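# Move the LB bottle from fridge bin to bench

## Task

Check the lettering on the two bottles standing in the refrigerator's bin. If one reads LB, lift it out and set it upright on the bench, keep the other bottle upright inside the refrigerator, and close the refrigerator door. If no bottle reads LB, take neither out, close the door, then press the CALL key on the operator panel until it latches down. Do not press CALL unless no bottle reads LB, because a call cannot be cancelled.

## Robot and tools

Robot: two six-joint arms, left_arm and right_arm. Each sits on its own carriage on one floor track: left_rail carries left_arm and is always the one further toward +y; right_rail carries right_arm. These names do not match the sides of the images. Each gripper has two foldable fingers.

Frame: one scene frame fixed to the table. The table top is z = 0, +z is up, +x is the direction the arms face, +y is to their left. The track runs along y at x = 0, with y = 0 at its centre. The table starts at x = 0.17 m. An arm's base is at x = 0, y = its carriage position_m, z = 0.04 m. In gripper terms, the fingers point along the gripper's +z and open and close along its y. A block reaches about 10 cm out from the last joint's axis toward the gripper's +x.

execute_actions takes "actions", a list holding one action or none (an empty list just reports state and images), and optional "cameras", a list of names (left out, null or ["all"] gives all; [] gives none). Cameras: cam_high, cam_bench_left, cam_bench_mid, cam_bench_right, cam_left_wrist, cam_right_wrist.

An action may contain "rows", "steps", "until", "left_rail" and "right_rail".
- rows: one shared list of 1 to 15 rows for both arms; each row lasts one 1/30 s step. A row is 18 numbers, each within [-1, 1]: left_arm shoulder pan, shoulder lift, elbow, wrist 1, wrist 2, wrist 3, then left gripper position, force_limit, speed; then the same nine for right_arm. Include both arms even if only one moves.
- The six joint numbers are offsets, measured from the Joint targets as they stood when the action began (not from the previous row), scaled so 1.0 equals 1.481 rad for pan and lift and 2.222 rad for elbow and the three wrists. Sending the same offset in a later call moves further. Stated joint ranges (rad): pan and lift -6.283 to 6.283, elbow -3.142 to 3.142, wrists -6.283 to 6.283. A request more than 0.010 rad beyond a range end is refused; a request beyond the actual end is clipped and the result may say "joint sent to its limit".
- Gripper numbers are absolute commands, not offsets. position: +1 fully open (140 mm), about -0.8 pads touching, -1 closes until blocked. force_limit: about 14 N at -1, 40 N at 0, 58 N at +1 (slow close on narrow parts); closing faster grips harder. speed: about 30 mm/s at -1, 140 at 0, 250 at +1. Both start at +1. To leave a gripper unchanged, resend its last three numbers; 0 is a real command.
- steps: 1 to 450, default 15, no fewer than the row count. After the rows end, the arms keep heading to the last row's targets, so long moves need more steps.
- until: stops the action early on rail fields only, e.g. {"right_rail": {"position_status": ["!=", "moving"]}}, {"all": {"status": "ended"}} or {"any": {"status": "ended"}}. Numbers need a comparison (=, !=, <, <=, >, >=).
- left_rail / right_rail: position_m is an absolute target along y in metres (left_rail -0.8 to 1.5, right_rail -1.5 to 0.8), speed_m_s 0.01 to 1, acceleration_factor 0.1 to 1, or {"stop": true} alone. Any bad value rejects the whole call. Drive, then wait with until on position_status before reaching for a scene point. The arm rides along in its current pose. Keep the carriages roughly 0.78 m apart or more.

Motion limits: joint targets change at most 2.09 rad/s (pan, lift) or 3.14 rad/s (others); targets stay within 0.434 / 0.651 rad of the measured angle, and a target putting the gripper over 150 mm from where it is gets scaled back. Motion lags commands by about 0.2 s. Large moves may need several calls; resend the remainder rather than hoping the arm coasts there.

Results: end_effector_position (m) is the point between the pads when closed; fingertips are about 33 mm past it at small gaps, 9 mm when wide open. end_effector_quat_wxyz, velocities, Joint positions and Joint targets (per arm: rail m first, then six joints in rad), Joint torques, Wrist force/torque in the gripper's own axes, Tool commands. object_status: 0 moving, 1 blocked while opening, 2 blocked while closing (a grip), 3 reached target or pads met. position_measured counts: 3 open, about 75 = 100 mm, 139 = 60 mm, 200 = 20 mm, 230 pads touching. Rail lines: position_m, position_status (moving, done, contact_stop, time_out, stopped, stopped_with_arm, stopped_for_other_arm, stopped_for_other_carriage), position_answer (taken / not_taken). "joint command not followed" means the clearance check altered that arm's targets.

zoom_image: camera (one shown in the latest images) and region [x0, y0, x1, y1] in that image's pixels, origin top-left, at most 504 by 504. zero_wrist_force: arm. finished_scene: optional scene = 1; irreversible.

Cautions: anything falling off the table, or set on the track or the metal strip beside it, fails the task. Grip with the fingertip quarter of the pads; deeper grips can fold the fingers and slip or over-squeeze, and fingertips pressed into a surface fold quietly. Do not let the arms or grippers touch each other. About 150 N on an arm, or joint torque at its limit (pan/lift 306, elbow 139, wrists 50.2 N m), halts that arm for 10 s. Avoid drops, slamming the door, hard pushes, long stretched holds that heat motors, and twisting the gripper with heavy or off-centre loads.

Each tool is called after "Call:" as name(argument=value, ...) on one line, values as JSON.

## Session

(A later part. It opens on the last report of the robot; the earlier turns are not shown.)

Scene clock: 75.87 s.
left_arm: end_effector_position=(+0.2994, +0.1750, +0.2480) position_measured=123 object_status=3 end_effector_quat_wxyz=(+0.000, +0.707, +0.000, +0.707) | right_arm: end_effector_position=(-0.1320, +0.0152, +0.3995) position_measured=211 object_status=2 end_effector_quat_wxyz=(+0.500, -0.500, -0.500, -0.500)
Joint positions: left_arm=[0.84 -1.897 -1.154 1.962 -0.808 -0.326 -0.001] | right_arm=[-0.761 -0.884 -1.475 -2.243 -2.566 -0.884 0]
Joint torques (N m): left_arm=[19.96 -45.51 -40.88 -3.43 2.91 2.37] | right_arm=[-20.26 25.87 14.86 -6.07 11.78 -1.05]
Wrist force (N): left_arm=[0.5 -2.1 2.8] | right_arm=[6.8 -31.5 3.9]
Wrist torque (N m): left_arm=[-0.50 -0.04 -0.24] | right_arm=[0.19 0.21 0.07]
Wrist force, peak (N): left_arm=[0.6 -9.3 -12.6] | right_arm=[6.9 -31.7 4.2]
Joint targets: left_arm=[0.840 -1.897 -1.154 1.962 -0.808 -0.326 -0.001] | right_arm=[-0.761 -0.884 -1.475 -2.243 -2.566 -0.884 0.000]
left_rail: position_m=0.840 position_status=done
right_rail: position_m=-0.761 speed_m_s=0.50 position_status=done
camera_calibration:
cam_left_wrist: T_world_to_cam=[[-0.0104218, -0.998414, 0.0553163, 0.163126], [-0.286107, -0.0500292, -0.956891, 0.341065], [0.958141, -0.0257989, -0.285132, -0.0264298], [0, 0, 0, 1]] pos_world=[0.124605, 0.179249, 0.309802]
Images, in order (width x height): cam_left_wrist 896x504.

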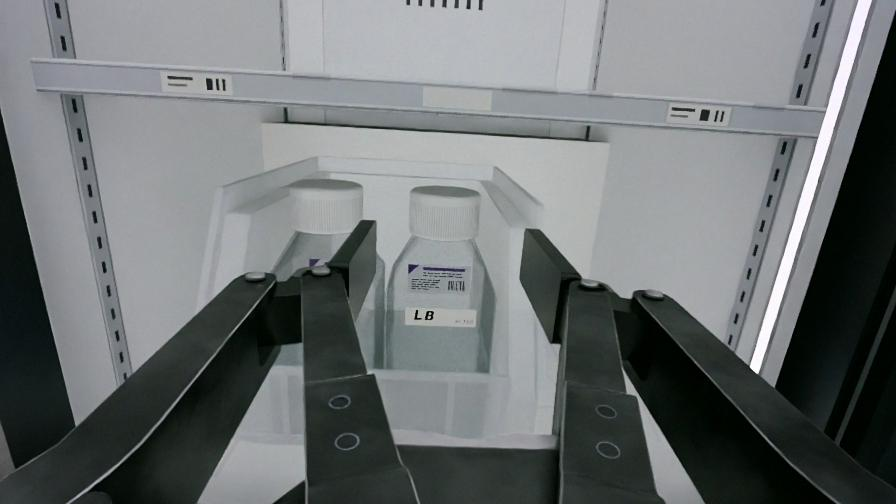

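Call:
execute_actions(actions=[{"rows":[[0.0148,0.0003,-0.0003,0.0001,0.0098,0,0.048,0,0,0,0,0,0,0,0,-1,0.2,-1],[0.0295,0.0006,-0.0007,0.0002,0.0197,0,0.048,0,0,0,0,0,0,0,0,-1,0.2,-1],[0.0443,0.001,-0.001,0.0004,0.0295,0,0.048,0,0,0,0,0,0,0,0,-1,0.2,-1],[0.0591,0.0013,-0.0013,0.0005,0.0394,0,0.048,0,0,0,0,0,0,0,0,-1,0.2,-1],[0.0739,0.0016,-0.0017,0.0006,0.0492,0,0.048,0,0,0,0,0,0,0,0,-1,0.2,-1],[0.0886,0.0019,-0.002,0.0007,0.0591,0,0.048,0,0,0,0,0,0,0,0,-1,0.2,-1],[0.1034,0.0023,-0.0024,0.0009,0.0689,0,0.048,0,0,0,0,0,0,0,0,-1,0.2,-1],[0.1182,0.0026,-0.0027,0.001,0.0788,0,0.048,0,0,0,0,0,0,0,0,-1,0.2,-1]],"steps":20}], cameras=["cam_left_wrist"])

Scene clock: 77.70 s.
left_arm: end_effector_position=(+0.4152, +0.1750, +0.2479) position_measured=123 object_status=3 end_effector_quat_wxyz=(+0.000, +0.707, +0.000, +0.707) | right_arm: end_effector_position=(-0.1320, +0.0152, +0.3995) position_measured=211 object_status=2 end_effector_quat_wxyz=(+0.500, -0.500, -0.500, -0.500)
Joint positions: left_arm=[0.84 -1.722 -1.15 1.956 -0.805 -0.151 -0.001] | right_arm=[-0.761 -0.884 -1.475 -2.243 -2.566 -0.884 0]
Joint torques (N m): left_arm=[28.47 -42.93 -42.64 3.33 4.22 2.27] | right_arm=[-20.67 25.98 21.54 -3.37 12.1 -1.38]
Wrist force (N): left_arm=[5.0 -8.6 -8.8] | right_arm=[4.3 -29.8 4.1]
Wrist torque (N m): left_arm=[-1.06 -0.17 -0.32] | right_arm=[0.30 0.23 0.08]
Wrist force, peak (N): left_arm=[4.9 -9.1 -9.2] | right_arm=[5.1 -33.0 4.8]
Joint targets: left_arm=[0.840 -1.722 -1.150 1.956 -0.805 -0.151 -0.001] | right_arm=[-0.761 -0.884 -1.475 -2.243 -2.566 -0.884 0.000]
left_rail: position_m=0.840 position_status=done
right_rail: position_m=-0.761 speed_m_s=0.50 position_status=done
camera_calibration:
cam_left_wrist: T_world_to_cam=[[-0.0104517, -0.998419, 0.0552212, 0.164376], [-0.286105, -0.0499296, -0.956896, 0.374083], [0.958141, -0.0258002, -0.285131, -0.137411], [0, 0, 0, 1]] pos_world=[0.240404, 0.179249, 0.309702]
Images, in order (width x height): cam_left_wrist 896x504.

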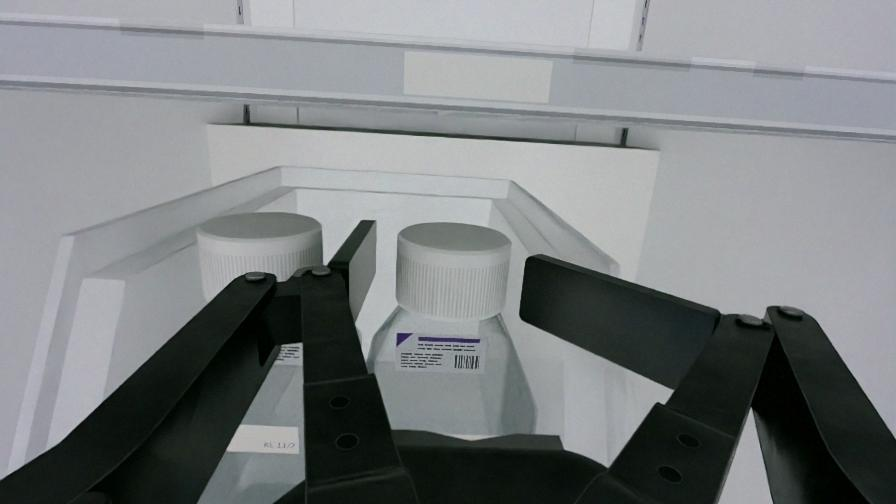

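Call:
zoom_image(camera="cam_left_wrist", region=[330, 160, 690, 460])

Scaled by 1.400 from the camera's 896x504 image, which has a finer 1280x720 frame.

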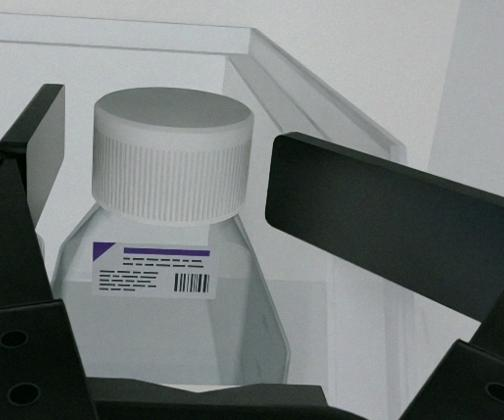

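Call:
execute_actions(actions=[{"rows":[[-0.0295,-0.0006,0.0007,-0.0002,-0.0197,0,0.048,0,0,0,0,0,0,0,0,-1,0.2,-1],[-0.0591,-0.0013,0.0013,-0.0005,-0.0394,0,0.048,0,0,0,0,0,0,0,0,-1,0.2,-1],[-0.0886,-0.0019,0.002,-0.0007,-0.0591,0,0.048,0,0,0,0,0,0,0,0,-1,0.2,-1],[-0.1182,-0.0026,0.0027,-0.001,-0.0788,0,0.048,0,0,0,0,0,0,0,0,-1,0.2,-1]],"steps":20}], cameras=["cam_left_wrist","cam_right_wrist"])

Call:
zoom_image(camera="cam_left_wrist", region=[200, 130, 620, 450])

Scene clock: 81.03 s.
left_arm: end_effector_position=(+0.2997, +0.1749, +0.2480) position_measured=123 object_status=3 end_effector_quat_wxyz=(+0.000, +0.707, +0.000, +0.707) end_effector_velocity=(-0.002, +0.001, +0.000) end_effector_angular_velocity=(-0.001, +0.000, +0.002) | right_arm: end_effector_position=(-0.1320, +0.0152, +0.3995) position_measured=211 object_status=2 end_effector_quat_wxyz=(+0.500, -0.500, -0.500, -0.500)
Joint positions: left_arm=[0.84 -1.897 -1.154 1.962 -0.808 -0.325 -0.001] | right_arm=[-0.761 -0.884 -1.475 -2.243 -2.566 -0.884 0]
Joint velocities: left_arm=[0 -0.003 -0.001 0.001 0 -0.005 -0.001] | right_arm=[within noise]
Joint torques (N m): left_arm=[-15.97 -81.23 -22.99 -3.39 -2.7 2.26] | right_arm=[-26.06 23.91 31.17 1.31 12.11 -0.73]
Wrist force (N): left_arm=[-1.6 -1.9 2.4] | right_arm=[3.5 -33.2 4.8]
Wrist torque (N m): left_arm=[-0.44 0.45 -0.25] | right_arm=[0.30 0.12 0.08]
Wrist force, peak (N): left_arm=[5.2 -9.0 -9.6] | right_arm=[3.3 -33.4 4.7]
Joint targets: left_arm=[0.840 -1.897 -1.154 1.962 -0.808 -0.326 -0.001] | right_arm=[-0.761 -0.884 -1.475 -2.243 -2.566 -0.884 0.000]
left_rail: position_m=0.840 position_status=done
right_rail: position_m=-0.761 speed_m_s=0.50 position_status=done
camera_calibration:
cam_left_wrist: T_world_to_cam=[[-0.0103266, -0.998417, 0.0552866, 0.163026], [-0.286102, -0.050028, -0.956892, 0.341117], [0.958143, -0.025699, -0.285133, -0.0266423], [0, 0, 0, 1]] pos_world=[0.124805, 0.179148, 0.309802]
cam_right_wrist: T_world_to_cam=[[0.99987, 0.00581315, -0.0150544, 0.154376], [-0.0119396, -0.361128, -0.93244, 0.372572], [-0.010857, 0.932498, -0.361011, 0.306638], [0, 0, 0, 1]] pos_world=[-0.146579, -0.152291, 0.460425]
Images, in order (width x height): cam_left_wrist 896x504, cam_right_wrist 896x504.

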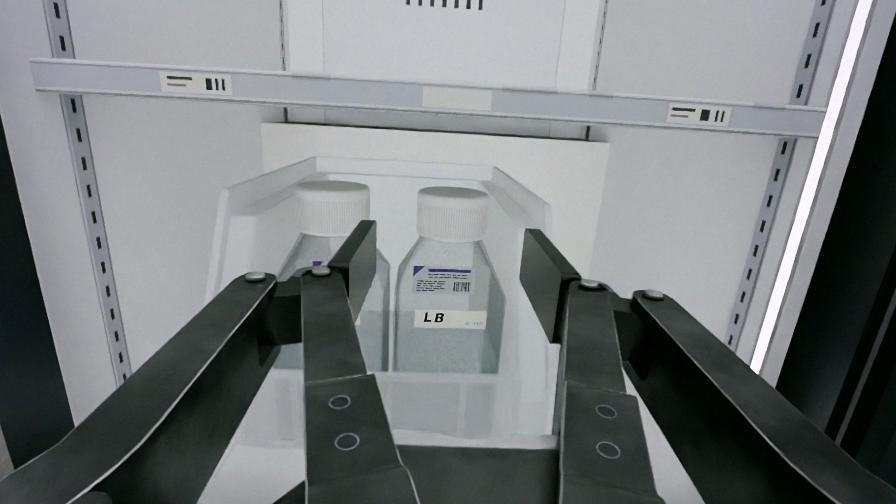

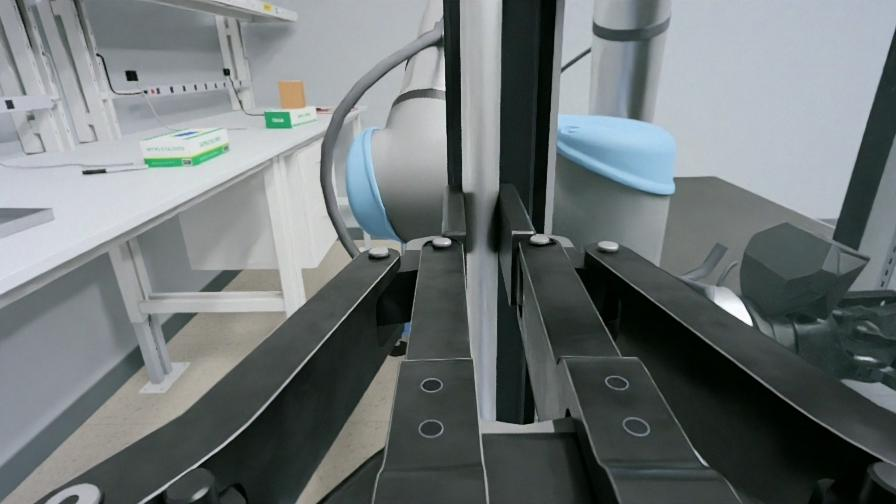

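Scaled by 1.200 from the camera's 896x504 image, which has a finer 1280x720 frame.

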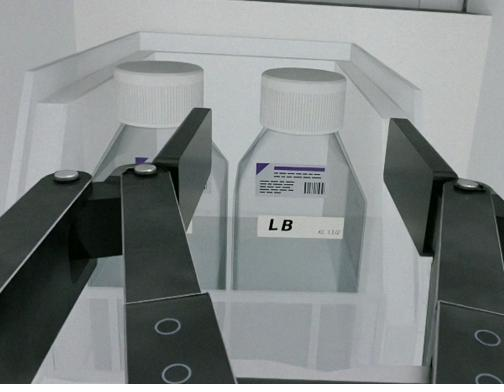

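Call:
execute_actions(actions=[{"left_rail":{"position_m":0.8355},"rows":[[0,-0.0218,-0.0059,0.0205,0,0,0.048,0,0,0,0,0,0,0,0,-1,0.2,-1]],"steps":20}], cameras=[])

Call:
execute_actions(actions=[{"rows":[[0.0148,0.0003,-0.0003,0.0001,0.0098,0,0.048,0,0,0,0,0,0,0,0,-1,0.2,-1],[0.0295,0.0006,-0.0007,0.0002,0.0197,0,0.048,0,0,0,0,0,0,0,0,-1,0.2,-1],[0.0443,0.001,-0.001,0.0004,0.0295,0,0.048,0,0,0,0,0,0,0,0,-1,0.2,-1],[0.0591,0.0013,-0.0013,0.0005,0.0394,0,0.048,0,0,0,0,0,0,0,0,-1,0.2,-1],[0.0739,0.0016,-0.0017,0.0006,0.0492,0,0.048,0,0,0,0,0,0,0,0,-1,0.2,-1],[0.0886,0.0019,-0.002,0.0007,0.0591,0,0.048,0,0,0,0,0,0,0,0,-1,0.2,-1],[0.1034,0.0023,-0.0024,0.0008,0.0689,0,0.048,0,0,0,0,0,0,0,0,-1,0.2,-1],[0.1182,0.0027,-0.0027,0.0009,0.0788,0,0.048,0,0,0,0,0,0,0,0,-1,0.2,-1]],"steps":20}], cameras=["cam_left_wrist"])

Scene clock: 83.27 s.
left_arm: end_effector_position=(+0.2994, +0.1704, +0.2741) position_measured=123 object_status=3 end_effector_quat_wxyz=(+0.000, +0.707, +0.000, +0.707) | right_arm: end_effector_position=(-0.1320, +0.0152, +0.3995) position_measured=211 object_status=2 end_effector_quat_wxyz=(+0.500, -0.500, -0.500, -0.500)
Joint positions: left_arm=[0.835 -1.897 -1.186 1.949 -0.762 -0.326 -0.001] | right_arm=[-0.761 -0.884 -1.475 -2.243 -2.566 -0.884 0]
Joint torques (N m): left_arm=[-13.06 -78.66 -43.03 4.59 0.85 2.28] | right_arm=[-25.21 26.14 24.84 0.6 12.15 -1.02]
Wrist force (N): left_arm=[-1.4 -2.8 1.8] | right_arm=[3.2 -32.9 5.1]
Wrist torque (N m): left_arm=[-0.67 0.43 -0.25] | right_arm=[0.37 0.17 0.08]
Wrist force, peak (N): left_arm=[-9.1 -3.9 2.3] | right_arm=[3.5 -33.5 4.8]
Joint targets: left_arm=[0.835 -1.897 -1.186 1.949 -0.762 -0.326 -0.001] | right_arm=[-0.761 -0.884 -1.475 -2.243 -2.566 -0.884 0.000]
left_rail: position_m=0.835 position_status=done
right_rail: position_m=-0.761 speed_m_s=0.50 position_status=done
No camera images: "cameras" was empty.

Scene clock: 84.23 s.
left_arm: end_effector_position=(+0.4152, +0.1703, +0.2740) position_measured=123 object_status=3 end_effector_quat_wxyz=(+0.000, +0.707, +0.000, +0.707) | right_arm: end_effector_position=(-0.1320, +0.0152, +0.3995) position_measured=211 object_status=2 end_effector_quat_wxyz=(+0.500, -0.500, -0.500, -0.500)
Joint positions: left_arm=[0.835 -1.722 -1.182 1.943 -0.76 -0.151 -0.001] | right_arm=[-0.761 -0.884 -1.475 -2.243 -2.566 -0.884 0]
Joint torques (N m): left_arm=[21.62 -45.02 -43.27 4.25 3.29 2.18] | right_arm=[-26.83 24.61 21.77 0.35 12.27 -0.9]
Wrist force (N): left_arm=[-1.8 -2.8 1.5] | right_arm=[3.3 -33.2 4.9]
Wrist torque (N m): left_arm=[-0.64 0.50 -0.20] | right_arm=[0.30 0.14 0.08]
Wrist force, peak (N): left_arm=[-2.0 -2.5 5.7] | right_arm=[3.2 -33.4 4.8]
Joint targets: left_arm=[0.835 -1.722 -1.182 1.943 -0.760 -0.151 -0.001] | right_arm=[-0.761 -0.884 -1.475 -2.243 -2.566 -0.884 0.000]
left_rail: position_m=0.835 position_status=done
right_rail: position_m=-0.761 speed_m_s=0.50 position_status=done
camera_calibration:
cam_left_wrist: T_world_to_cam=[[-0.0103862, -0.998427, 0.0550964, 0.158268], [-0.286099, -0.0498288, -0.956904, 0.398778], [0.958144, -0.0257016, -0.285131, -0.130013], [0, 0, 0, 1]] pos_world=[0.240305, 0.174549, 0.335801]
Images, in order (width x height): cam_left_wrist 896x504.

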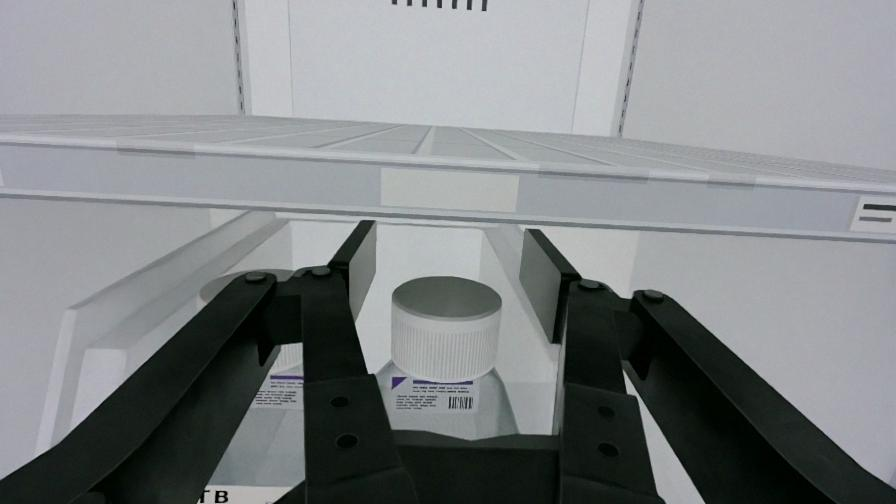

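Call:
execute_actions(actions=[{"rows":[[0,0,0,0,0,0,-0.1,0,-0.5,0,0,0,0,0,0,-1,0.2,-1]],"steps":15}], cameras=[])

Call:
execute_actions(actions=[{"rows":[[0,0.0036,0.001,-0.0034,0,0,-0.1,0,-0.5,0,0,0,0,0,0,-1,0.2,-1],[0,0.0072,0.0019,-0.0068,0,0,-0.1,0,-0.5,0,0,0,0,0,0,-1,0.2,-1],[0,0.0108,0.0029,-0.0101,0,0,-0.1,0,-0.5,0,0,0,0,0,0,-1,0.2,-1],[0,0.0145,0.0038,-0.0135,0,0,-0.1,0,-0.5,0,0,0,0,0,0,-1,0.2,-1],[0,0.0181,0.0048,-0.0169,0,0,-0.1,0,-0.5,0,0,0,0,0,0,-1,0.2,-1],[0,0.0217,0.0057,-0.0203,0,0,-0.1,0,-0.5,0,0,0,0,0,0,-1,0.2,-1]],"steps":18}], cameras=["cam_left_wrist"])

Scene clock: 85.40 s.
left_arm: end_effector_position=(+0.4154, +0.1703, +0.2740) position_measured=141 object_status=3 end_effector_quat_wxyz=(+0.000, +0.707, +0.000, +0.707) | right_arm: end_effector_position=(-0.1320, +0.0152, +0.3995) position_measured=211 object_status=2 end_effector_quat_wxyz=(+0.500, -0.500, -0.500, -0.500)
Joint positions: left_arm=[0.835 -1.722 -1.182 1.943 -0.76 -0.151 -0.001] | right_arm=[-0.761 -0.884 -1.475 -2.243 -2.566 -0.884 0]
Joint torques (N m): left_arm=[19.49 -44.25 -42.9 4.17 2.8 2.2] | right_arm=[-25.98 24.83 18.81 0.02 12.12 -1.05]
Wrist force (N): left_arm=[-1.8 -2.4 2.2] | right_arm=[3.0 -33.1 4.8]
Wrist torque (N m): left_arm=[-0.55 0.49 -0.20] | right_arm=[0.34 0.22 0.08]
Wrist force, peak (N): left_arm=[-2.1 -2.8 2.1] | right_arm=[3.4 -33.4 4.8]
Joint targets: left_arm=[0.835 -1.722 -1.182 1.943 -0.760 -0.151 -0.001] | right_arm=[-0.761 -0.884 -1.475 -2.243 -2.566 -0.884 0.000]
left_rail: position_m=0.835 position_status=done
right_rail: position_m=-0.761 speed_m_s=0.50 position_status=done
No camera images: "cameras" was empty.

Scene clock: 86.20 s.
left_arm: end_effector_position=(+0.4154, +0.1703, +0.2482) position_measured=141 object_status=3 end_effector_quat_wxyz=(+0.000, +0.707, +0.000, +0.707) | right_arm: end_effector_position=(-0.1320, +0.0152, +0.3995) position_measured=211 object_status=2 end_effector_quat_wxyz=(+0.500, -0.500, -0.500, -0.500)
Joint positions: left_arm=[0.836 -1.722 -1.15 1.955 -0.805 -0.151 -0.001] | right_arm=[-0.761 -0.884 -1.475 -2.243 -2.566 -0.884 0]
Joint torques (N m): left_arm=[18.31 -45.93 -23.82 -3.63 2.53 2.3] | right_arm=[-27.11 25.94 16.76 0.13 11.91 -1.19]
Wrist force (N): left_arm=[-2.1 -2.5 2.0] | right_arm=[3.3 -32.9 5.0]
Wrist torque (N m): left_arm=[-0.56 0.54 -0.21] | right_arm=[0.37 0.15 0.08]
Wrist force, peak (N): left_arm=[-2.9 -3.0 2.2] | right_arm=[3.1 -33.4 4.7]
Joint targets: left_arm=[0.835 -1.722 -1.150 1.955 -0.805 -0.151 -0.001] | right_arm=[-0.761 -0.884 -1.475 -2.243 -2.566 -0.884 0.000]
left_rail: position_m=0.836 position_m_goal=0.835 position_status=done
right_rail: position_m=-0.761 speed_m_s=0.50 position_status=done
camera_calibration:
cam_left_wrist: T_world_to_cam=[[-0.010392, -0.99841, 0.0554114, 0.159594], [-0.286109, -0.0501288, -0.956885, 0.374226], [0.958141, -0.0257976, -0.285133, -0.137638], [0, 0, 0, 1]] pos_world=[0.240605, 0.174549, 0.310002]
Images, in order (width x height): cam_left_wrist 896x504.

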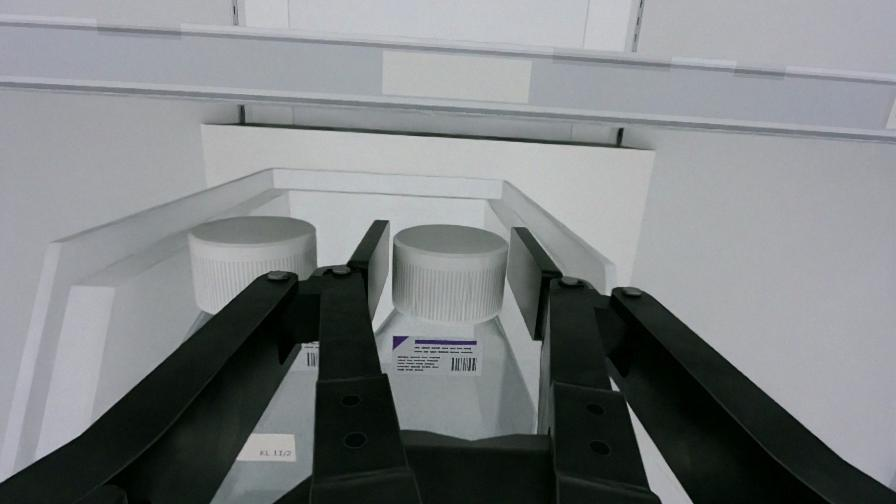

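Call:
execute_actions(actions=[{"rows":[[0,0,0,0,0,0,-1,0.2,-1,0,0,0,0,0,0,-1,0.2,-1]],"steps":50}], cameras=["cam_left_wrist"])

Scene clock: 89.37 s.
left_arm: end_effector_position=(+0.4154, +0.1703, +0.2480) position_measured=255 object_status=0 end_effector_quat_wxyz=(+0.000, +0.707, +0.000, +0.707) | right_arm: end_effector_position=(-0.1320, +0.0152, +0.3995) position_measured=211 object_status=2 end_effector_quat_wxyz=(+0.500, -0.500, -0.500, -0.500)
Joint positions: left_arm=[0.835 -1.722 -1.15 1.955 -0.805 -0.151 -0.001] | right_arm=[-0.761 -0.884 -1.475 -2.243 -2.566 -0.884 0]
Joint torques (N m): left_arm=[11.46 -57.77 -34.07 0.34 1.25 2.1] | right_arm=[-27.28 23.45 18.14 -0.55 11.94 -0.77]
Wrist force (N): left_arm=[19.2 -4.6 3.0] | right_arm=[1.4 -33.3 4.4]
Wrist torque (N m): left_arm=[-0.71 -0.07 -0.56] | right_arm=[0.36 0.14 0.08]
Wrist force, peak (N): left_arm=[19.5 -4.6 3.2] | right_arm=[2.4 -33.8 4.8]
Joint targets: left_arm=[0.835 -1.722 -1.150 1.955 -0.805 -0.151 -0.001] | right_arm=[-0.761 -0.884 -1.475 -2.243 -2.566 -0.884 0.000]
left_rail: position_m=0.835 position_status=done
right_rail: position_m=-0.761 speed_m_s=0.50 position_status=done
camera_calibration:
cam_left_wrist: T_world_to_cam=[[-0.010392, -0.99841, 0.0554114, 0.159605], [-0.286109, -0.0501288, -0.956885, 0.374034], [0.958141, -0.0257976, -0.285133, -0.137695], [0, 0, 0, 1]] pos_world=[0.240605, 0.174549, 0.309802]
Images, in order (width x height): cam_left_wrist 896x504.

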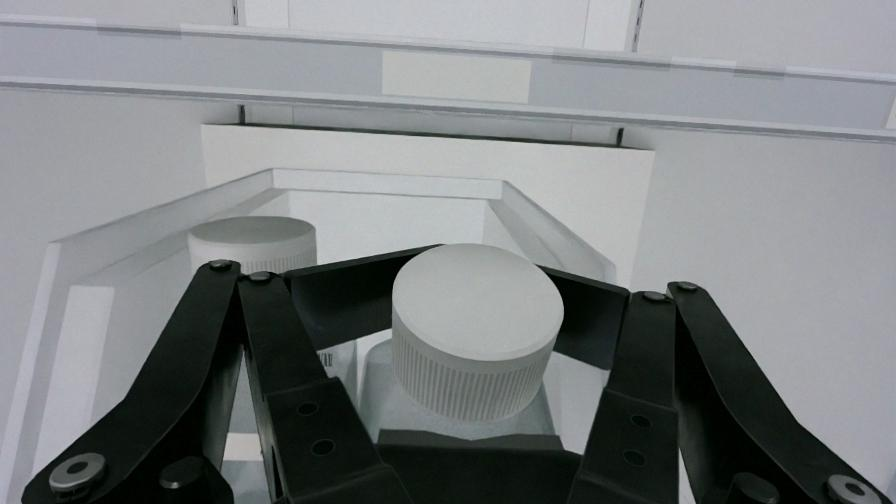

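Call:
execute_actions(actions=[{"rows":[[0,0,0,0,0,0,-0.1,0.2,-1,0,0,0,0,0,0,-1,0.2,-1]],"steps":60}], cameras=["cam_left_wrist"])

Scene clock: 92.20 s.
left_arm: end_effector_position=(+0.4154, +0.1703, +0.2480) position_measured=141 object_status=0 end_effector_quat_wxyz=(+0.000, +0.707, +0.000, +0.707) | right_arm: end_effector_position=(-0.1320, +0.0152, +0.3995) position_measured=211 object_status=2 end_effector_quat_wxyz=(+0.500, -0.500, -0.500, -0.500)
Joint positions: left_arm=[0.835 -1.722 -1.15 1.955 -0.805 -0.151 -0.001] | right_arm=[-0.761 -0.884 -1.475 -2.243 -2.566 -0.884 0]
Joint torques (N m): left_arm=[4.8 -72.37 -35.71 0.79 0.21 1.95] | right_arm=[-26.64 23.72 19.14 -1.32 11.9 -0.84]
Wrist force (N): left_arm=[-3.5 -2.3 1.8] | right_arm=[3.1 -33.3 4.5]
Wrist torque (N m): left_arm=[-0.51 0.84 -0.20] | right_arm=[0.34 0.12 0.08]
Wrist force, peak (N): left_arm=[19.6 -4.8 3.3] | right_arm=[3.3 -33.8 4.8]
Joint targets: left_arm=[0.835 -1.722 -1.150 1.955 -0.805 -0.151 -0.001] | right_arm=[-0.761 -0.884 -1.475 -2.243 -2.566 -0.884 0.000]
left_rail: position_m=0.835 position_status=done
right_rail: position_m=-0.761 speed_m_s=0.50 position_status=done
camera_calibration:
cam_left_wrist: T_world_to_cam=[[-0.010392, -0.99841, 0.0554114, 0.159605], [-0.286109, -0.0501288, -0.956885, 0.374034], [0.958141, -0.0257976, -0.285133, -0.137695], [0, 0, 0, 1]] pos_world=[0.240605, 0.174549, 0.309802]
Images, in order (width x height): cam_left_wrist 896x504.

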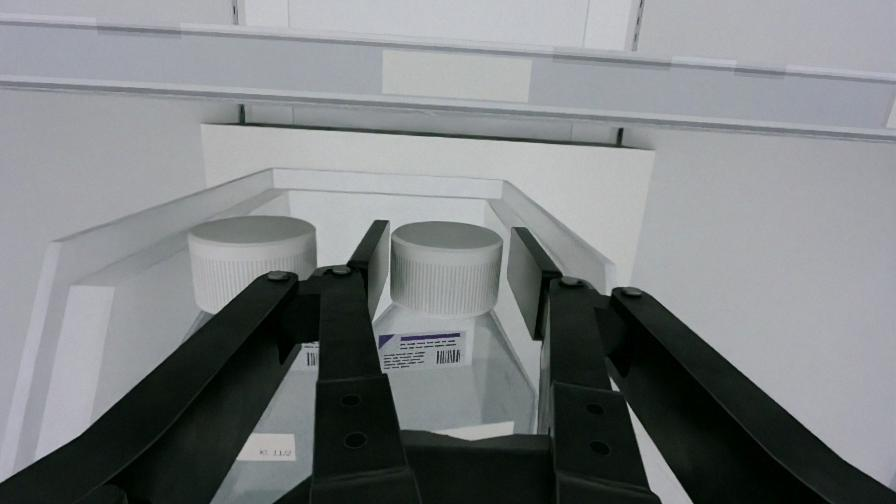

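Call:
execute_actions(actions=[{"rows":[[-0.0082,0,0,0,-0.0054,0,-0.1,0.2,-1,0,0,0,0,0,0,-1,0.2,-1]],"steps":10}], cameras=[])

Call:
execute_actions(actions=[{"rows":[[0,0,0,0,0,0,-1,-0.3,-1,0,0,0,0,0,0,-1,0.2,-1]],"steps":40}], cameras=["cam_left_wrist"])

Scene clock: 94.17 s.
left_arm: end_effector_position=(+0.4075, +0.1694, +0.2480) position_measured=141 object_status=3 end_effector_quat_wxyz=(+0.000, +0.707, +0.000, +0.707) | right_arm: end_effector_position=(-0.1320, +0.0152, +0.3995) position_measured=211 object_status=2 end_effector_quat_wxyz=(+0.500, -0.500, -0.500, -0.500)
Joint positions: left_arm=[0.835 -1.734 -1.15 1.955 -0.805 -0.163 -0.001] | right_arm=[-0.761 -0.884 -1.475 -2.243 -2.566 -0.884 0]
Joint torques (N m): left_arm=[-20.92 -76.21 -37.02 0.76 -2.79 2.21] | right_arm=[-27.26 24.47 19.89 -1.52 12.26 -0.8]
Wrist force (N): left_arm=[-2.9 -2.1 2.0] | right_arm=[3.1 -33.3 4.9]
Wrist torque (N m): left_arm=[-0.47 0.72 -0.22] | right_arm=[0.30 0.13 0.08]
Wrist force, peak (N): left_arm=[-3.5 -3.0 4.8] | right_arm=[3.1 -33.7 4.9]
Joint targets: left_arm=[0.835 -1.734 -1.150 1.955 -0.805 -0.163 -0.001] | right_arm=[-0.761 -0.884 -1.475 -2.243 -2.566 -0.884 0.000]
left_rail: position_m=0.835 position_status=done
right_rail: position_m=-0.761 speed_m_s=0.50 position_status=done
No camera images: "cameras" was empty.

Scene clock: 95.70 s.
left_arm: end_effector_position=(+0.4073, +0.1693, +0.2480) position_measured=159 object_status=2 end_effector_quat_wxyz=(+0.000, +0.707, +0.000, +0.707) | right_arm: end_effector_position=(-0.1320, +0.0152, +0.3995) position_measured=211 object_status=2 end_effector_quat_wxyz=(+0.500, -0.500, -0.500, -0.500)
Joint positions: left_arm=[0.835 -1.734 -1.15 1.955 -0.805 -0.163 -0.001] | right_arm=[-0.761 -0.884 -1.475 -2.243 -2.566 -0.884 0]
Joint torques (N m): left_arm=[-18.34 -77.36 -38.3 0.69 2.01 1.95] | right_arm=[-27.05 24.21 19.66 -2.04 11.88 -0.8]
Wrist force (N): left_arm=[-3.6 -3.0 1.4] | right_arm=[3.2 -33.0 4.4]
Wrist torque (N m): left_arm=[-0.57 0.88 -0.23] | right_arm=[0.31 0.12 0.08]
Wrist force, peak (N): left_arm=[-1.8 -6.2 2.8] | right_arm=[2.8 -33.4 4.7]
Joint targets: left_arm=[0.835 -1.734 -1.150 1.955 -0.805 -0.163 -0.001] | right_arm=[-0.761 -0.884 -1.475 -2.243 -2.566 -0.884 0.000]
left_rail: position_m=0.835 position_status=done
right_rail: position_m=-0.761 speed_m_s=0.50 position_status=done
camera_calibration:
cam_left_wrist: T_world_to_cam=[[-0.0105171, -0.998412, 0.055346, 0.158667], [-0.286112, -0.0500304, -0.956889, 0.371752], [0.958139, -0.0258988, -0.285131, -0.129911], [0, 0, 0, 1]] pos_world=[0.232504, 0.173649, 0.309902]
Images, in order (width x height): cam_left_wrist 896x504.

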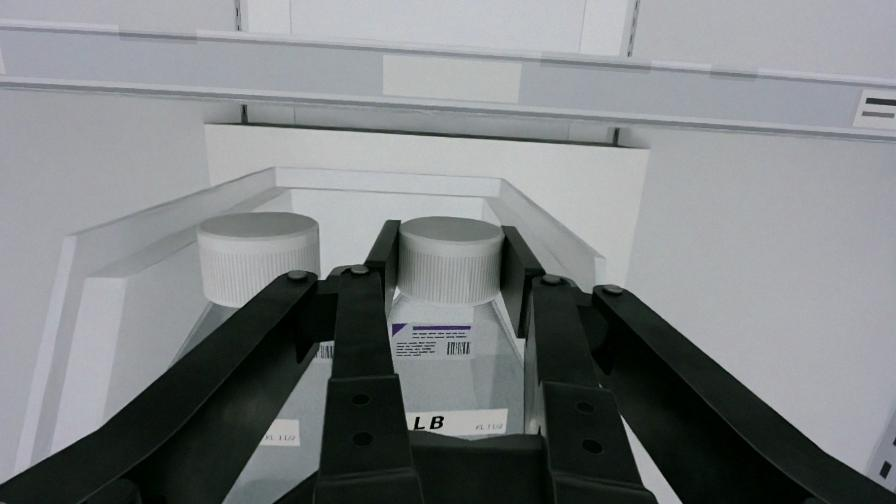

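Call:
execute_actions(actions=[{"rows":[[0,0,0,0,0,0,-0.98,0.9,-1,0,0,0,0,0,0,-1,0.2,-1]],"steps":25}], cameras=["cam_left_wrist"])

Scene clock: 97.13 s.
left_arm: end_effector_position=(+0.4073, +0.1693, +0.2480) position_measured=162 object_status=2 end_effector_quat_wxyz=(+0.000, +0.707, +0.000, +0.707) | right_arm: end_effector_position=(-0.1320, +0.0152, +0.3995) position_measured=211 object_status=2 end_effector_quat_wxyz=(+0.500, -0.500, -0.500, -0.500)
Joint positions: left_arm=[0.835 -1.734 -1.15 1.955 -0.805 -0.163 -0.001] | right_arm=[-0.761 -0.884 -1.475 -2.243 -2.566 -0.884 0]
Joint torques (N m): left_arm=[-15.99 -78.99 -38.29 0.6 2.4 2.1] | right_arm=[-26.76 23.24 20.45 -2.49 12.09 -0.78]
Wrist force (N): left_arm=[-2.1 -2.8 0.9] | right_arm=[2.7 -33.0 4.8]
Wrist torque (N m): left_arm=[-0.53 0.73 -0.24] | right_arm=[0.29 0.19 0.08]
Wrist force, peak (N): left_arm=[-3.5 -2.9 1.3] | right_arm=[2.8 -33.4 4.6]
Joint targets: left_arm=[0.835 -1.734 -1.150 1.955 -0.805 -0.163 -0.001] | right_arm=[-0.761 -0.884 -1.475 -2.243 -2.566 -0.884 0.000]
left_rail: position_m=0.835 position_status=done
right_rail: position_m=-0.761 speed_m_s=0.50 position_status=done
camera_calibration:
cam_left_wrist: T_world_to_cam=[[-0.0105171, -0.998412, 0.055346, 0.158667], [-0.286112, -0.0500304, -0.956889, 0.371752], [0.958139, -0.0258988, -0.285131, -0.129911], [0, 0, 0, 1]] pos_world=[0.232504, 0.173649, 0.309902]
Images, in order (width x height): cam_left_wrist 896x504.

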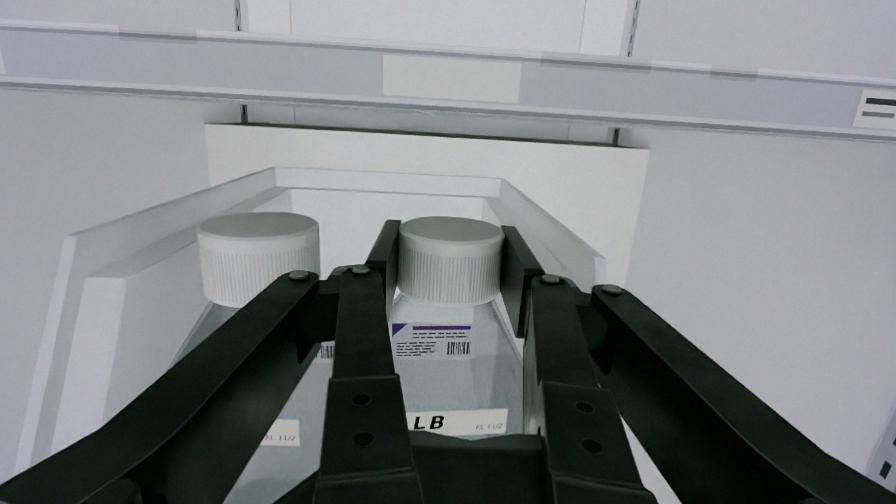

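Call:
execute_actions(actions=[{"rows":[[0,-0.0032,-0.0008,0.003,0,0,-0.98,0.9,-1,0,0,0,0,0,0,-1,0.2,-1],[0,-0.0064,-0.0015,0.0059,0,0,-0.98,0.9,-1,0,0,0,0,0,0,-1,0.2,-1],[0,-0.0096,-0.0023,0.0088,0,0,-0.98,0.9,-1,0,0,0,0,0,0,-1,0.2,-1],[0,-0.0128,-0.003,0.0117,0,0,-0.98,0.9,-1,0,0,0,0,0,0,-1,0.2,-1]],"steps":18}], cameras=["cam_left_wrist"])

Scene clock: 98.60 s.
left_arm: end_effector_position=(+0.4074, +0.1696, +0.2629) position_measured=162 object_status=2 end_effector_quat_wxyz=(+0.000, +0.707, +0.000, +0.707) | right_arm: end_effector_position=(-0.1320, +0.0152, +0.3995) position_measured=211 object_status=2 end_effector_quat_wxyz=(+0.500, -0.500, -0.500, -0.500)
Joint positions: left_arm=[0.835 -1.734 -1.169 1.949 -0.779 -0.163 -0.001] | right_arm=[-0.761 -0.884 -1.475 -2.243 -2.566 -0.884 0]
Joint torques (N m): left_arm=[-13.93 -80.47 -43.88 4.22 2.18 1.64] | right_arm=[-27.9 23.91 20.44 -2.25 11.93 -0.9]
Wrist force (N): left_arm=[-6.8 -2.6 1.5] | right_arm=[3.6 -33.0 4.9]
Wrist torque (N m): left_arm=[-0.57 0.71 -0.19] | right_arm=[0.37 0.17 0.08]
Wrist force, peak (N): left_arm=[-8.5 -1.9 1.9] | right_arm=[3.7 -33.4 4.9]
Joint targets: left_arm=[0.835 -1.734 -1.169 1.949 -0.779 -0.163 -0.001] | right_arm=[-0.761 -0.884 -1.475 -2.243 -2.566 -0.884 0.000]
left_rail: position_m=0.835 position_status=done
right_rail: position_m=-0.761 speed_m_s=0.50 position_status=done
camera_calibration:
cam_left_wrist: T_world_to_cam=[[-0.0105113, -0.998429, 0.0550309, 0.158151], [-0.286101, -0.0497303, -0.956908, 0.385874], [0.958142, -0.0258028, -0.285129, -0.125704], [0, 0, 0, 1]] pos_world=[0.232504, 0.173849, 0.324701]
Images, in order (width x height): cam_left_wrist 896x504.

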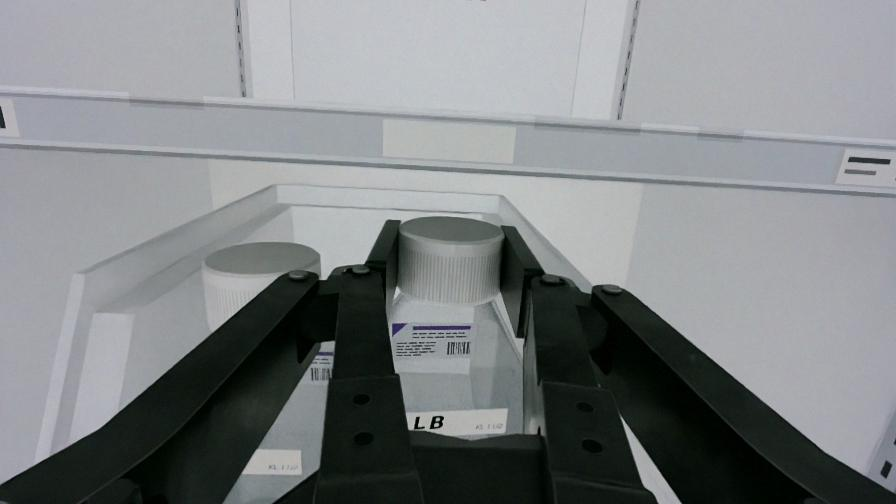

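Call:
execute_actions(actions=[{"rows":[[0,0.0032,0.0008,-0.003,0,0,-0.98,0.9,-1,0,0,0,0,0,0,-1,0.2,-1],[0,0.0064,0.0015,-0.0059,0,0,-0.98,0.9,-1,0,0,0,0,0,0,-1,0.2,-1],[0,0.0096,0.0023,-0.0088,0,0,-0.98,0.9,-1,0,0,0,0,0,0,-1,0.2,-1],[0,0.0128,0.003,-0.0117,0,0,-0.98,0.9,-1,0,0,0,0,0,0,-1,0.2,-1]],"steps":18}], cameras=[])

Call:
execute_actions(actions=[{"rows":[[0,0,0,0,0,0,-0.1,0.2,-1,0,0,0,0,0,0,-1,0.2,-1]],"steps":30}], cameras=["cam_left_wrist"])

Scene clock: 106.13 s.
left_arm: end_effector_position=(+0.4073, +0.1693, +0.2481) position_measured=162 object_status=2 end_effector_quat_wxyz=(+0.000, +0.707, +0.000, +0.707) | right_arm: end_effector_position=(-0.1320, +0.0152, +0.3995) position_measured=211 object_status=2 end_effector_quat_wxyz=(+0.500, -0.500, -0.500, -0.500)
Joint positions: left_arm=[0.835 -1.734 -1.15 1.955 -0.805 -0.163 -0.001] | right_arm=[-0.761 -0.884 -1.475 -2.243 -2.566 -0.884 0]
Joint torques (N m): left_arm=[-4.64 -49.09 -25.51 -3.76 2.1 1.5] | right_arm=[-28.02 24.84 23.94 -3.75 11.88 -0.91]
Wrist force (N): left_arm=[-7.2 -2.4 2.0] | right_arm=[3.7 -33.3 4.8]
Wrist torque (N m): left_arm=[-0.52 0.77 -0.21] | right_arm=[0.31 0.14 0.08]
Wrist force, peak (N): left_arm=[-8.0 -2.5 1.6] | right_arm=[3.5 -33.6 4.9]
Joint targets: left_arm=[0.835 -1.734 -1.150 1.955 -0.805 -0.163 -0.001] | right_arm=[-0.761 -0.884 -1.475 -2.243 -2.566 -0.884 0.000]
left_rail: position_m=0.835 position_status=done
right_rail: position_m=-0.761 speed_m_s=0.50 position_status=done
No camera images: "cameras" was empty.

Scene clock: 107.33 s.
left_arm: end_effector_position=(+0.4073, +0.1693, +0.2480) position_measured=141 object_status=3 end_effector_quat_wxyz=(+0.000, +0.707, +0.000, +0.707) | right_arm: end_effector_position=(-0.1320, +0.0152, +0.3995) position_measured=211 object_status=2 end_effector_quat_wxyz=(+0.500, -0.500, -0.500, -0.500)
Joint positions: left_arm=[0.835 -1.734 -1.15 1.955 -0.805 -0.163 -0.001] | right_arm=[-0.761 -0.884 -1.475 -2.243 -2.566 -0.884 0]
Joint torques (N m): left_arm=[-1.59 -46.66 -24.11 -3.99 2.01 1.45] | right_arm=[-26.91 25.21 24.2 -4.13 12.01 -1.02]
Wrist force (N): left_arm=[-3.7 -2.0 2.0] | right_arm=[3.1 -33.0 4.8]
Wrist torque (N m): left_arm=[-0.45 0.89 -0.22] | right_arm=[0.37 0.14 0.08]
Wrist force, peak (N): left_arm=[-7.1 -2.4 2.0] | right_arm=[3.5 -33.4 4.7]
Joint targets: left_arm=[0.835 -1.734 -1.150 1.955 -0.805 -0.163 -0.001] | right_arm=[-0.761 -0.884 -1.475 -2.243 -2.566 -0.884 0.000]
left_rail: position_m=0.835 position_status=done
right_rail: position_m=-0.761 speed_m_s=0.50 position_status=done
camera_calibration:
cam_left_wrist: T_world_to_cam=[[-0.0105171, -0.998412, 0.055346, 0.158667], [-0.286112, -0.0500304, -0.956889, 0.371752], [0.958139, -0.0258988, -0.285131, -0.129911], [0, 0, 0, 1]] pos_world=[0.232504, 0.173649, 0.309902]
Images, in order (width x height): cam_left_wrist 896x504.

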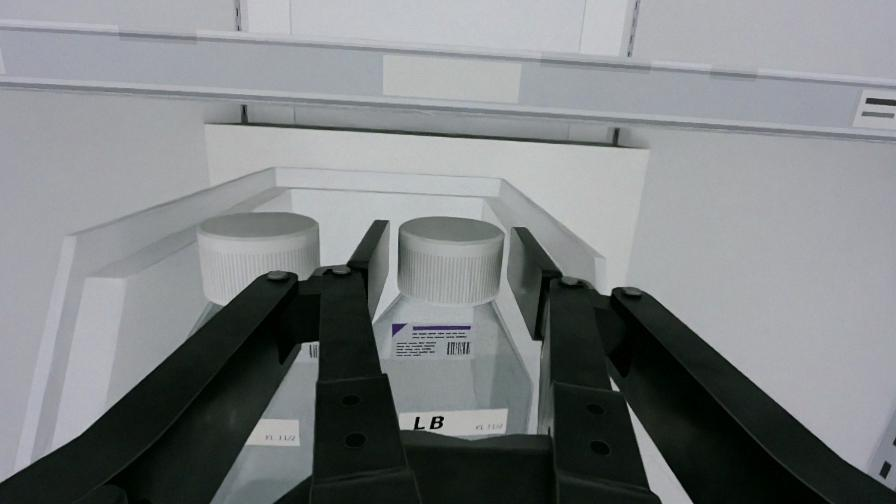

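Call:
execute_actions(actions=[{"rows":[[0,-0.0054,-0.0015,0.005,0,0,-0.1,0.2,-1,0,0,0,0,0,0,-1,0.2,-1],[0,-0.0109,-0.0029,0.0101,0,0,-0.1,0.2,-1,0,0,0,0,0,0,-1,0.2,-1],[0,-0.0163,-0.0044,0.0151,0,0,-0.1,0.2,-1,0,0,0,0,0,0,-1,0.2,-1],[0,-0.0218,-0.0058,0.0202,0,0,-0.1,0.2,-1,0,0,0,0,0,0,-1,0.2,-1]],"steps":15}], cameras=[])

Call:
execute_actions(actions=[{"rows":[[-0.025,-0.001,0.001,0,-0.017,0,-0.1,0.2,-1,0,0,0,0,0,0,-1,0.2,-1],[-0.05,-0.001,0.001,0,-0.034,0,-0.1,0.2,-1,0,0,0,0,0,0,-1,0.2,-1],[-0.075,-0.002,0.002,0,-0.05,0,-0.1,0.2,-1,0,0,0,0,0,0,-1,0.2,-1],[-0.11,-0.003,0.003,0,-0.0733,0,-0.1,0.2,-1,0,0,0,0,0,0,-1,0.2,-1],[-0.15,-0.008,0.007,-0.001,-0.1,0,-0.1,0.2,-1,0,0,0,0,0,0,-1,0.2,-1],[-0.2,-0.017,0.015,-0.003,-0.133,0,-0.1,0.2,-1,0,0,0,0,0,0,-1,0.2,-1],[-0.3457,-0.0421,0.036,-0.008,-0.2305,0,-0.1,0.2,-1,0,0,0,0,0,0,-1,0.2,-1]],"steps":35}], cameras=["cam_left_wrist"])

Scene clock: 108.60 s.
left_arm: end_effector_position=(+0.4073, +0.1693, +0.2739) position_measured=141 object_status=3 end_effector_quat_wxyz=(+0.000, +0.707, +0.000, +0.707) | right_arm: end_effector_position=(-0.1320, +0.0152, +0.3995) position_measured=211 object_status=2 end_effector_quat_wxyz=(+0.500, -0.500, -0.500, -0.500)
Joint positions: left_arm=[0.836 -1.734 -1.182 1.943 -0.761 -0.163 -0.001] | right_arm=[-0.761 -0.884 -1.475 -2.243 -2.566 -0.884 0]
Joint torques (N m): left_arm=[-0.1 -78.54 -42.91 4.15 2.24 1.6] | right_arm=[-28.17 24.7 24.34 -4.27 11.91 -0.4]
Wrist force (N): left_arm=[-3.4 -2.6 1.7] | right_arm=[2.9 -33.2 4.9]
Wrist torque (N m): left_arm=[-0.60 0.85 -0.21] | right_arm=[0.31 0.19 0.08]
Wrist force, peak (N): left_arm=[-4.9 -2.7 2.0] | right_arm=[3.1 -33.5 5.0]
Joint targets: left_arm=[0.835 -1.734 -1.182 1.942 -0.760 -0.163 -0.001] | right_arm=[-0.761 -0.884 -1.475 -2.243 -2.566 -0.884 0.000]
left_rail: position_m=0.836 position_m_goal=0.835 position_status=done
right_rail: position_m=-0.761 speed_m_s=0.50 position_status=done
No camera images: "cameras" was empty.

Scene clock: 109.97 s.
left_arm: end_effector_position=(+0.0992, +0.2554, +0.2802) position_measured=141 object_status=3 end_effector_quat_wxyz=(+0.000, +0.707, +0.000, +0.707) | right_arm: end_effector_position=(-0.1320, +0.0152, +0.3995) position_measured=211 object_status=2 end_effector_quat_wxyz=(+0.500, -0.500, -0.500, -0.500)
Joint positions: left_arm=[0.836 -2.246 -1.245 2.022 -0.778 -0.675 -0.001] | right_arm=[-0.761 -0.884 -1.475 -2.243 -2.566 -0.884 0]
Joint torques (N m): left_arm=[-21.8 -71.41 -23.06 -2.43 -2.59 1.52] | right_arm=[-27.63 23.65 26.08 -4.38 11.75 -0.64]
Wrist force (N): left_arm=[-3.3 -3.5 1.8] | right_arm=[3.1 -33.0 4.7]
Wrist torque (N m): left_arm=[-0.82 0.77 -0.34] | right_arm=[0.37 0.15 0.08]
Wrist force, peak (N): left_arm=[-3.2 -3.0 9.1] | right_arm=[2.9 -33.4 4.7]
Joint targets: left_arm=[0.835 -2.246 -1.245 2.022 -0.778 -0.675 -0.001] | right_arm=[-0.761 -0.884 -1.475 -2.243 -2.566 -0.884 0.000]
left_rail: position_m=0.836 position_m_goal=0.835 position_status=done
right_rail: position_m=-0.761 speed_m_s=0.50 position_status=done
camera_calibration:
cam_left_wrist: T_world_to_cam=[[-0.0104814, -0.998389, 0.0557606, 0.239467], [-0.286335, -0.0504318, -0.956801, 0.318656], [0.958072, -0.0259948, -0.285346, 0.176863], [0, 0, 0, 1]] pos_world=[-0.0756956, 0.259749, 0.342005]
Images, in order (width x height): cam_left_wrist 896x504.

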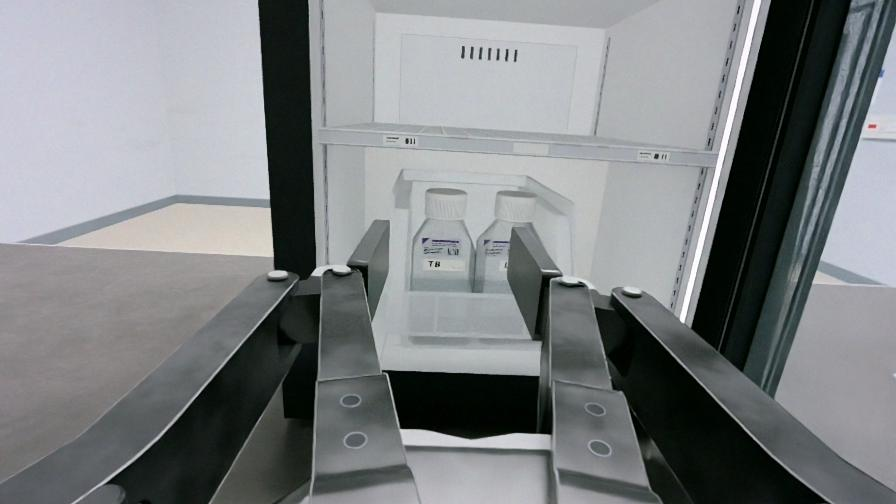

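Call:
execute_actions(actions=[{"left_rail":{"position_m":1.22},"steps":120,"until":{"left_rail":{"position_status":["!=","moving"]}}}], cameras=[])

Call:
execute_actions(actions=[{"rows":[[0.1864,0.1769,-0.0837,-0.7407,0.3038,0.7069,-0.1,0.2,-1,0,0,0,0,0,0,-1,0.2,-1]],"steps":45}], cameras=["cam_left_wrist","cam_high","cam_right_wrist"])

Scene clock: 112.03 s.
left_arm: end_effector_position=(+0.0992, +0.6399, +0.2802) position_measured=141 object_status=3 end_effector_quat_wxyz=(+0.000, +0.707, +0.000, +0.707) | right_arm: end_effector_position=(-0.1320, +0.0152, +0.3995) position_measured=211 object_status=2 end_effector_quat_wxyz=(+0.500, -0.500, -0.500, -0.500)
Joint positions: left_arm=[1.22 -2.246 -1.245 2.022 -0.778 -0.675 -0.001] | right_arm=[-0.761 -0.884 -1.475 -2.243 -2.566 -0.884 0]
Joint torques (N m): left_arm=[-11.1 -59.72 -40.92 2.67 -0.4 1.32] | right_arm=[-25.65 23.54 26.01 -4.81 11.58 -0.7]
Wrist force (N): left_arm=[-3.8 -3.4 2.0] | right_arm=[3.2 -33.2 4.7]
Wrist torque (N m): left_arm=[-0.80 0.90 -0.34] | right_arm=[0.33 0.11 0.08]
Wrist force, peak (N): left_arm=[-4.0 -4.9 1.8] | right_arm=[3.1 -33.4 5.0]
Joint targets: left_arm=[1.220 -2.246 -1.245 2.022 -0.778 -0.675 -0.001] | right_arm=[-0.761 -0.884 -1.475 -2.243 -2.566 -0.884 0.000]
Tool commands: left_gripper/position=-0.1 left_gripper/force_limit=+0.2 left_gripper/speed=-1.0 right_gripper/position=-1.0 right_gripper/force_limit=+0.2 right_gripper/speed=-1.0
left_rail: position_m=1.220 position_status=done
right_rail: position_m=-0.761 speed_m_s=0.50 position_status=done
No camera images: "cameras" was empty.

Scene clock: 113.73 s.
left_arm: end_effector_position=(+0.1495, +0.2503, +0.2996) position_measured=141 object_status=3 end_effector_quat_wxyz=(+0.140, +0.693, -0.140, +0.693) | right_arm: end_effector_position=(-0.1320, +0.0152, +0.3995) position_measured=211 object_status=2 end_effector_quat_wxyz=(+0.500, -0.500, -0.500, -0.500)
Joint positions: left_arm=[1.22 -1.97 -0.983 1.836 -2.424 0 1.57] | right_arm=[-0.761 -0.884 -1.475 -2.243 -2.566 -0.884 0]
Joint torques (N m): left_arm=[20.75 -61.08 -45.68 -9.07 5.86 3.81] | right_arm=[-27.22 23.57 26.5 -4.91 12.26 -0.73]
Wrist force (N): left_arm=[-2.9 -2.5 1.5] | right_arm=[2.9 -32.8 4.7]
Wrist torque (N m): left_arm=[-0.62 0.66 -0.34] | right_arm=[0.42 0.18 0.08]
Wrist force, peak (N): left_arm=[4.7 -16.0 -3.0] | right_arm=[3.0 -33.4 4.7]
Joint targets: left_arm=[1.220 -1.970 -0.983 1.836 -2.424 0.000 1.570] | right_arm=[-0.761 -0.884 -1.475 -2.243 -2.566 -0.884 0.000]
left_rail: position_m=1.220 position_status=done
right_rail: position_m=-0.761 speed_m_s=0.50 position_status=done
camera_calibration:
cam_left_wrist: T_world_to_cam=[[-0.397393, -0.91601, 0.0548209, 0.271231], [-0.282867, 0.0654466, -0.956924, 0.32193], [0.872964, -0.395782, -0.285117, 0.239225], [0, 0, 0, 1]] pos_world=[-0.009986, 0.322062, 0.3614]
cam_right_wrist: T_world_to_cam=[[0.99987, 0.00581315, -0.0150544, 0.154376], [-0.0119396, -0.361128, -0.93244, 0.372572], [-0.010857, 0.932498, -0.361011, 0.306638], [0, 0, 0, 1]] pos_world=[-0.146579, -0.152291, 0.460425]
Images, in order (width x height): cam_high 896x504, cam_left_wrist 896x504, cam_right_wrist 896x504.

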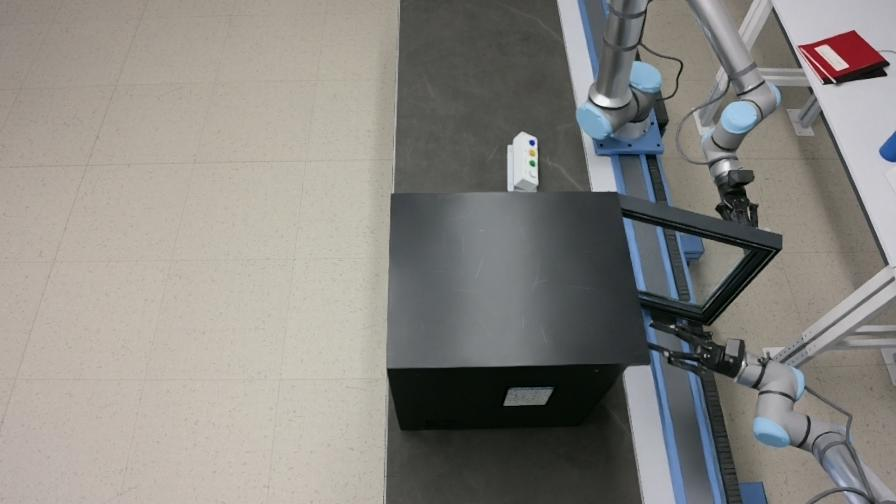

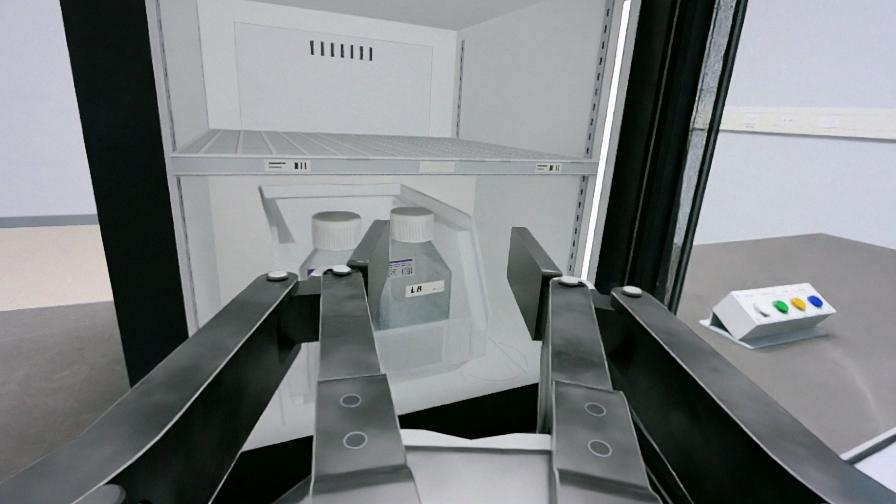

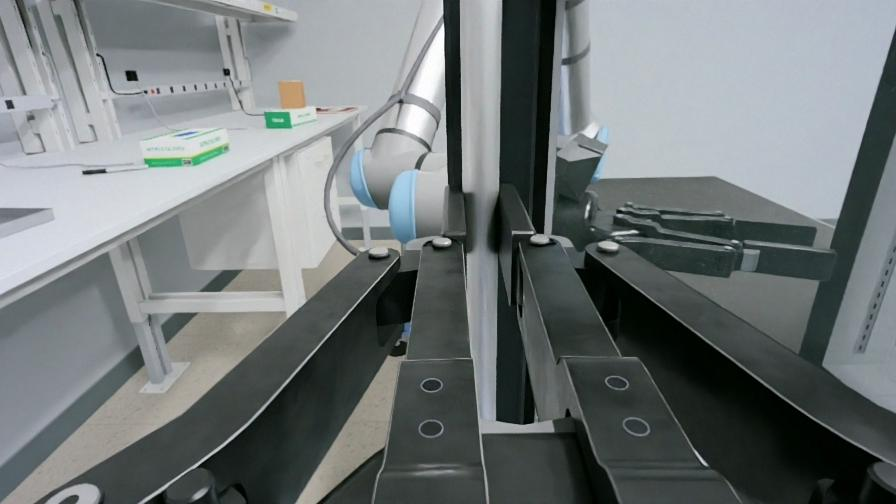

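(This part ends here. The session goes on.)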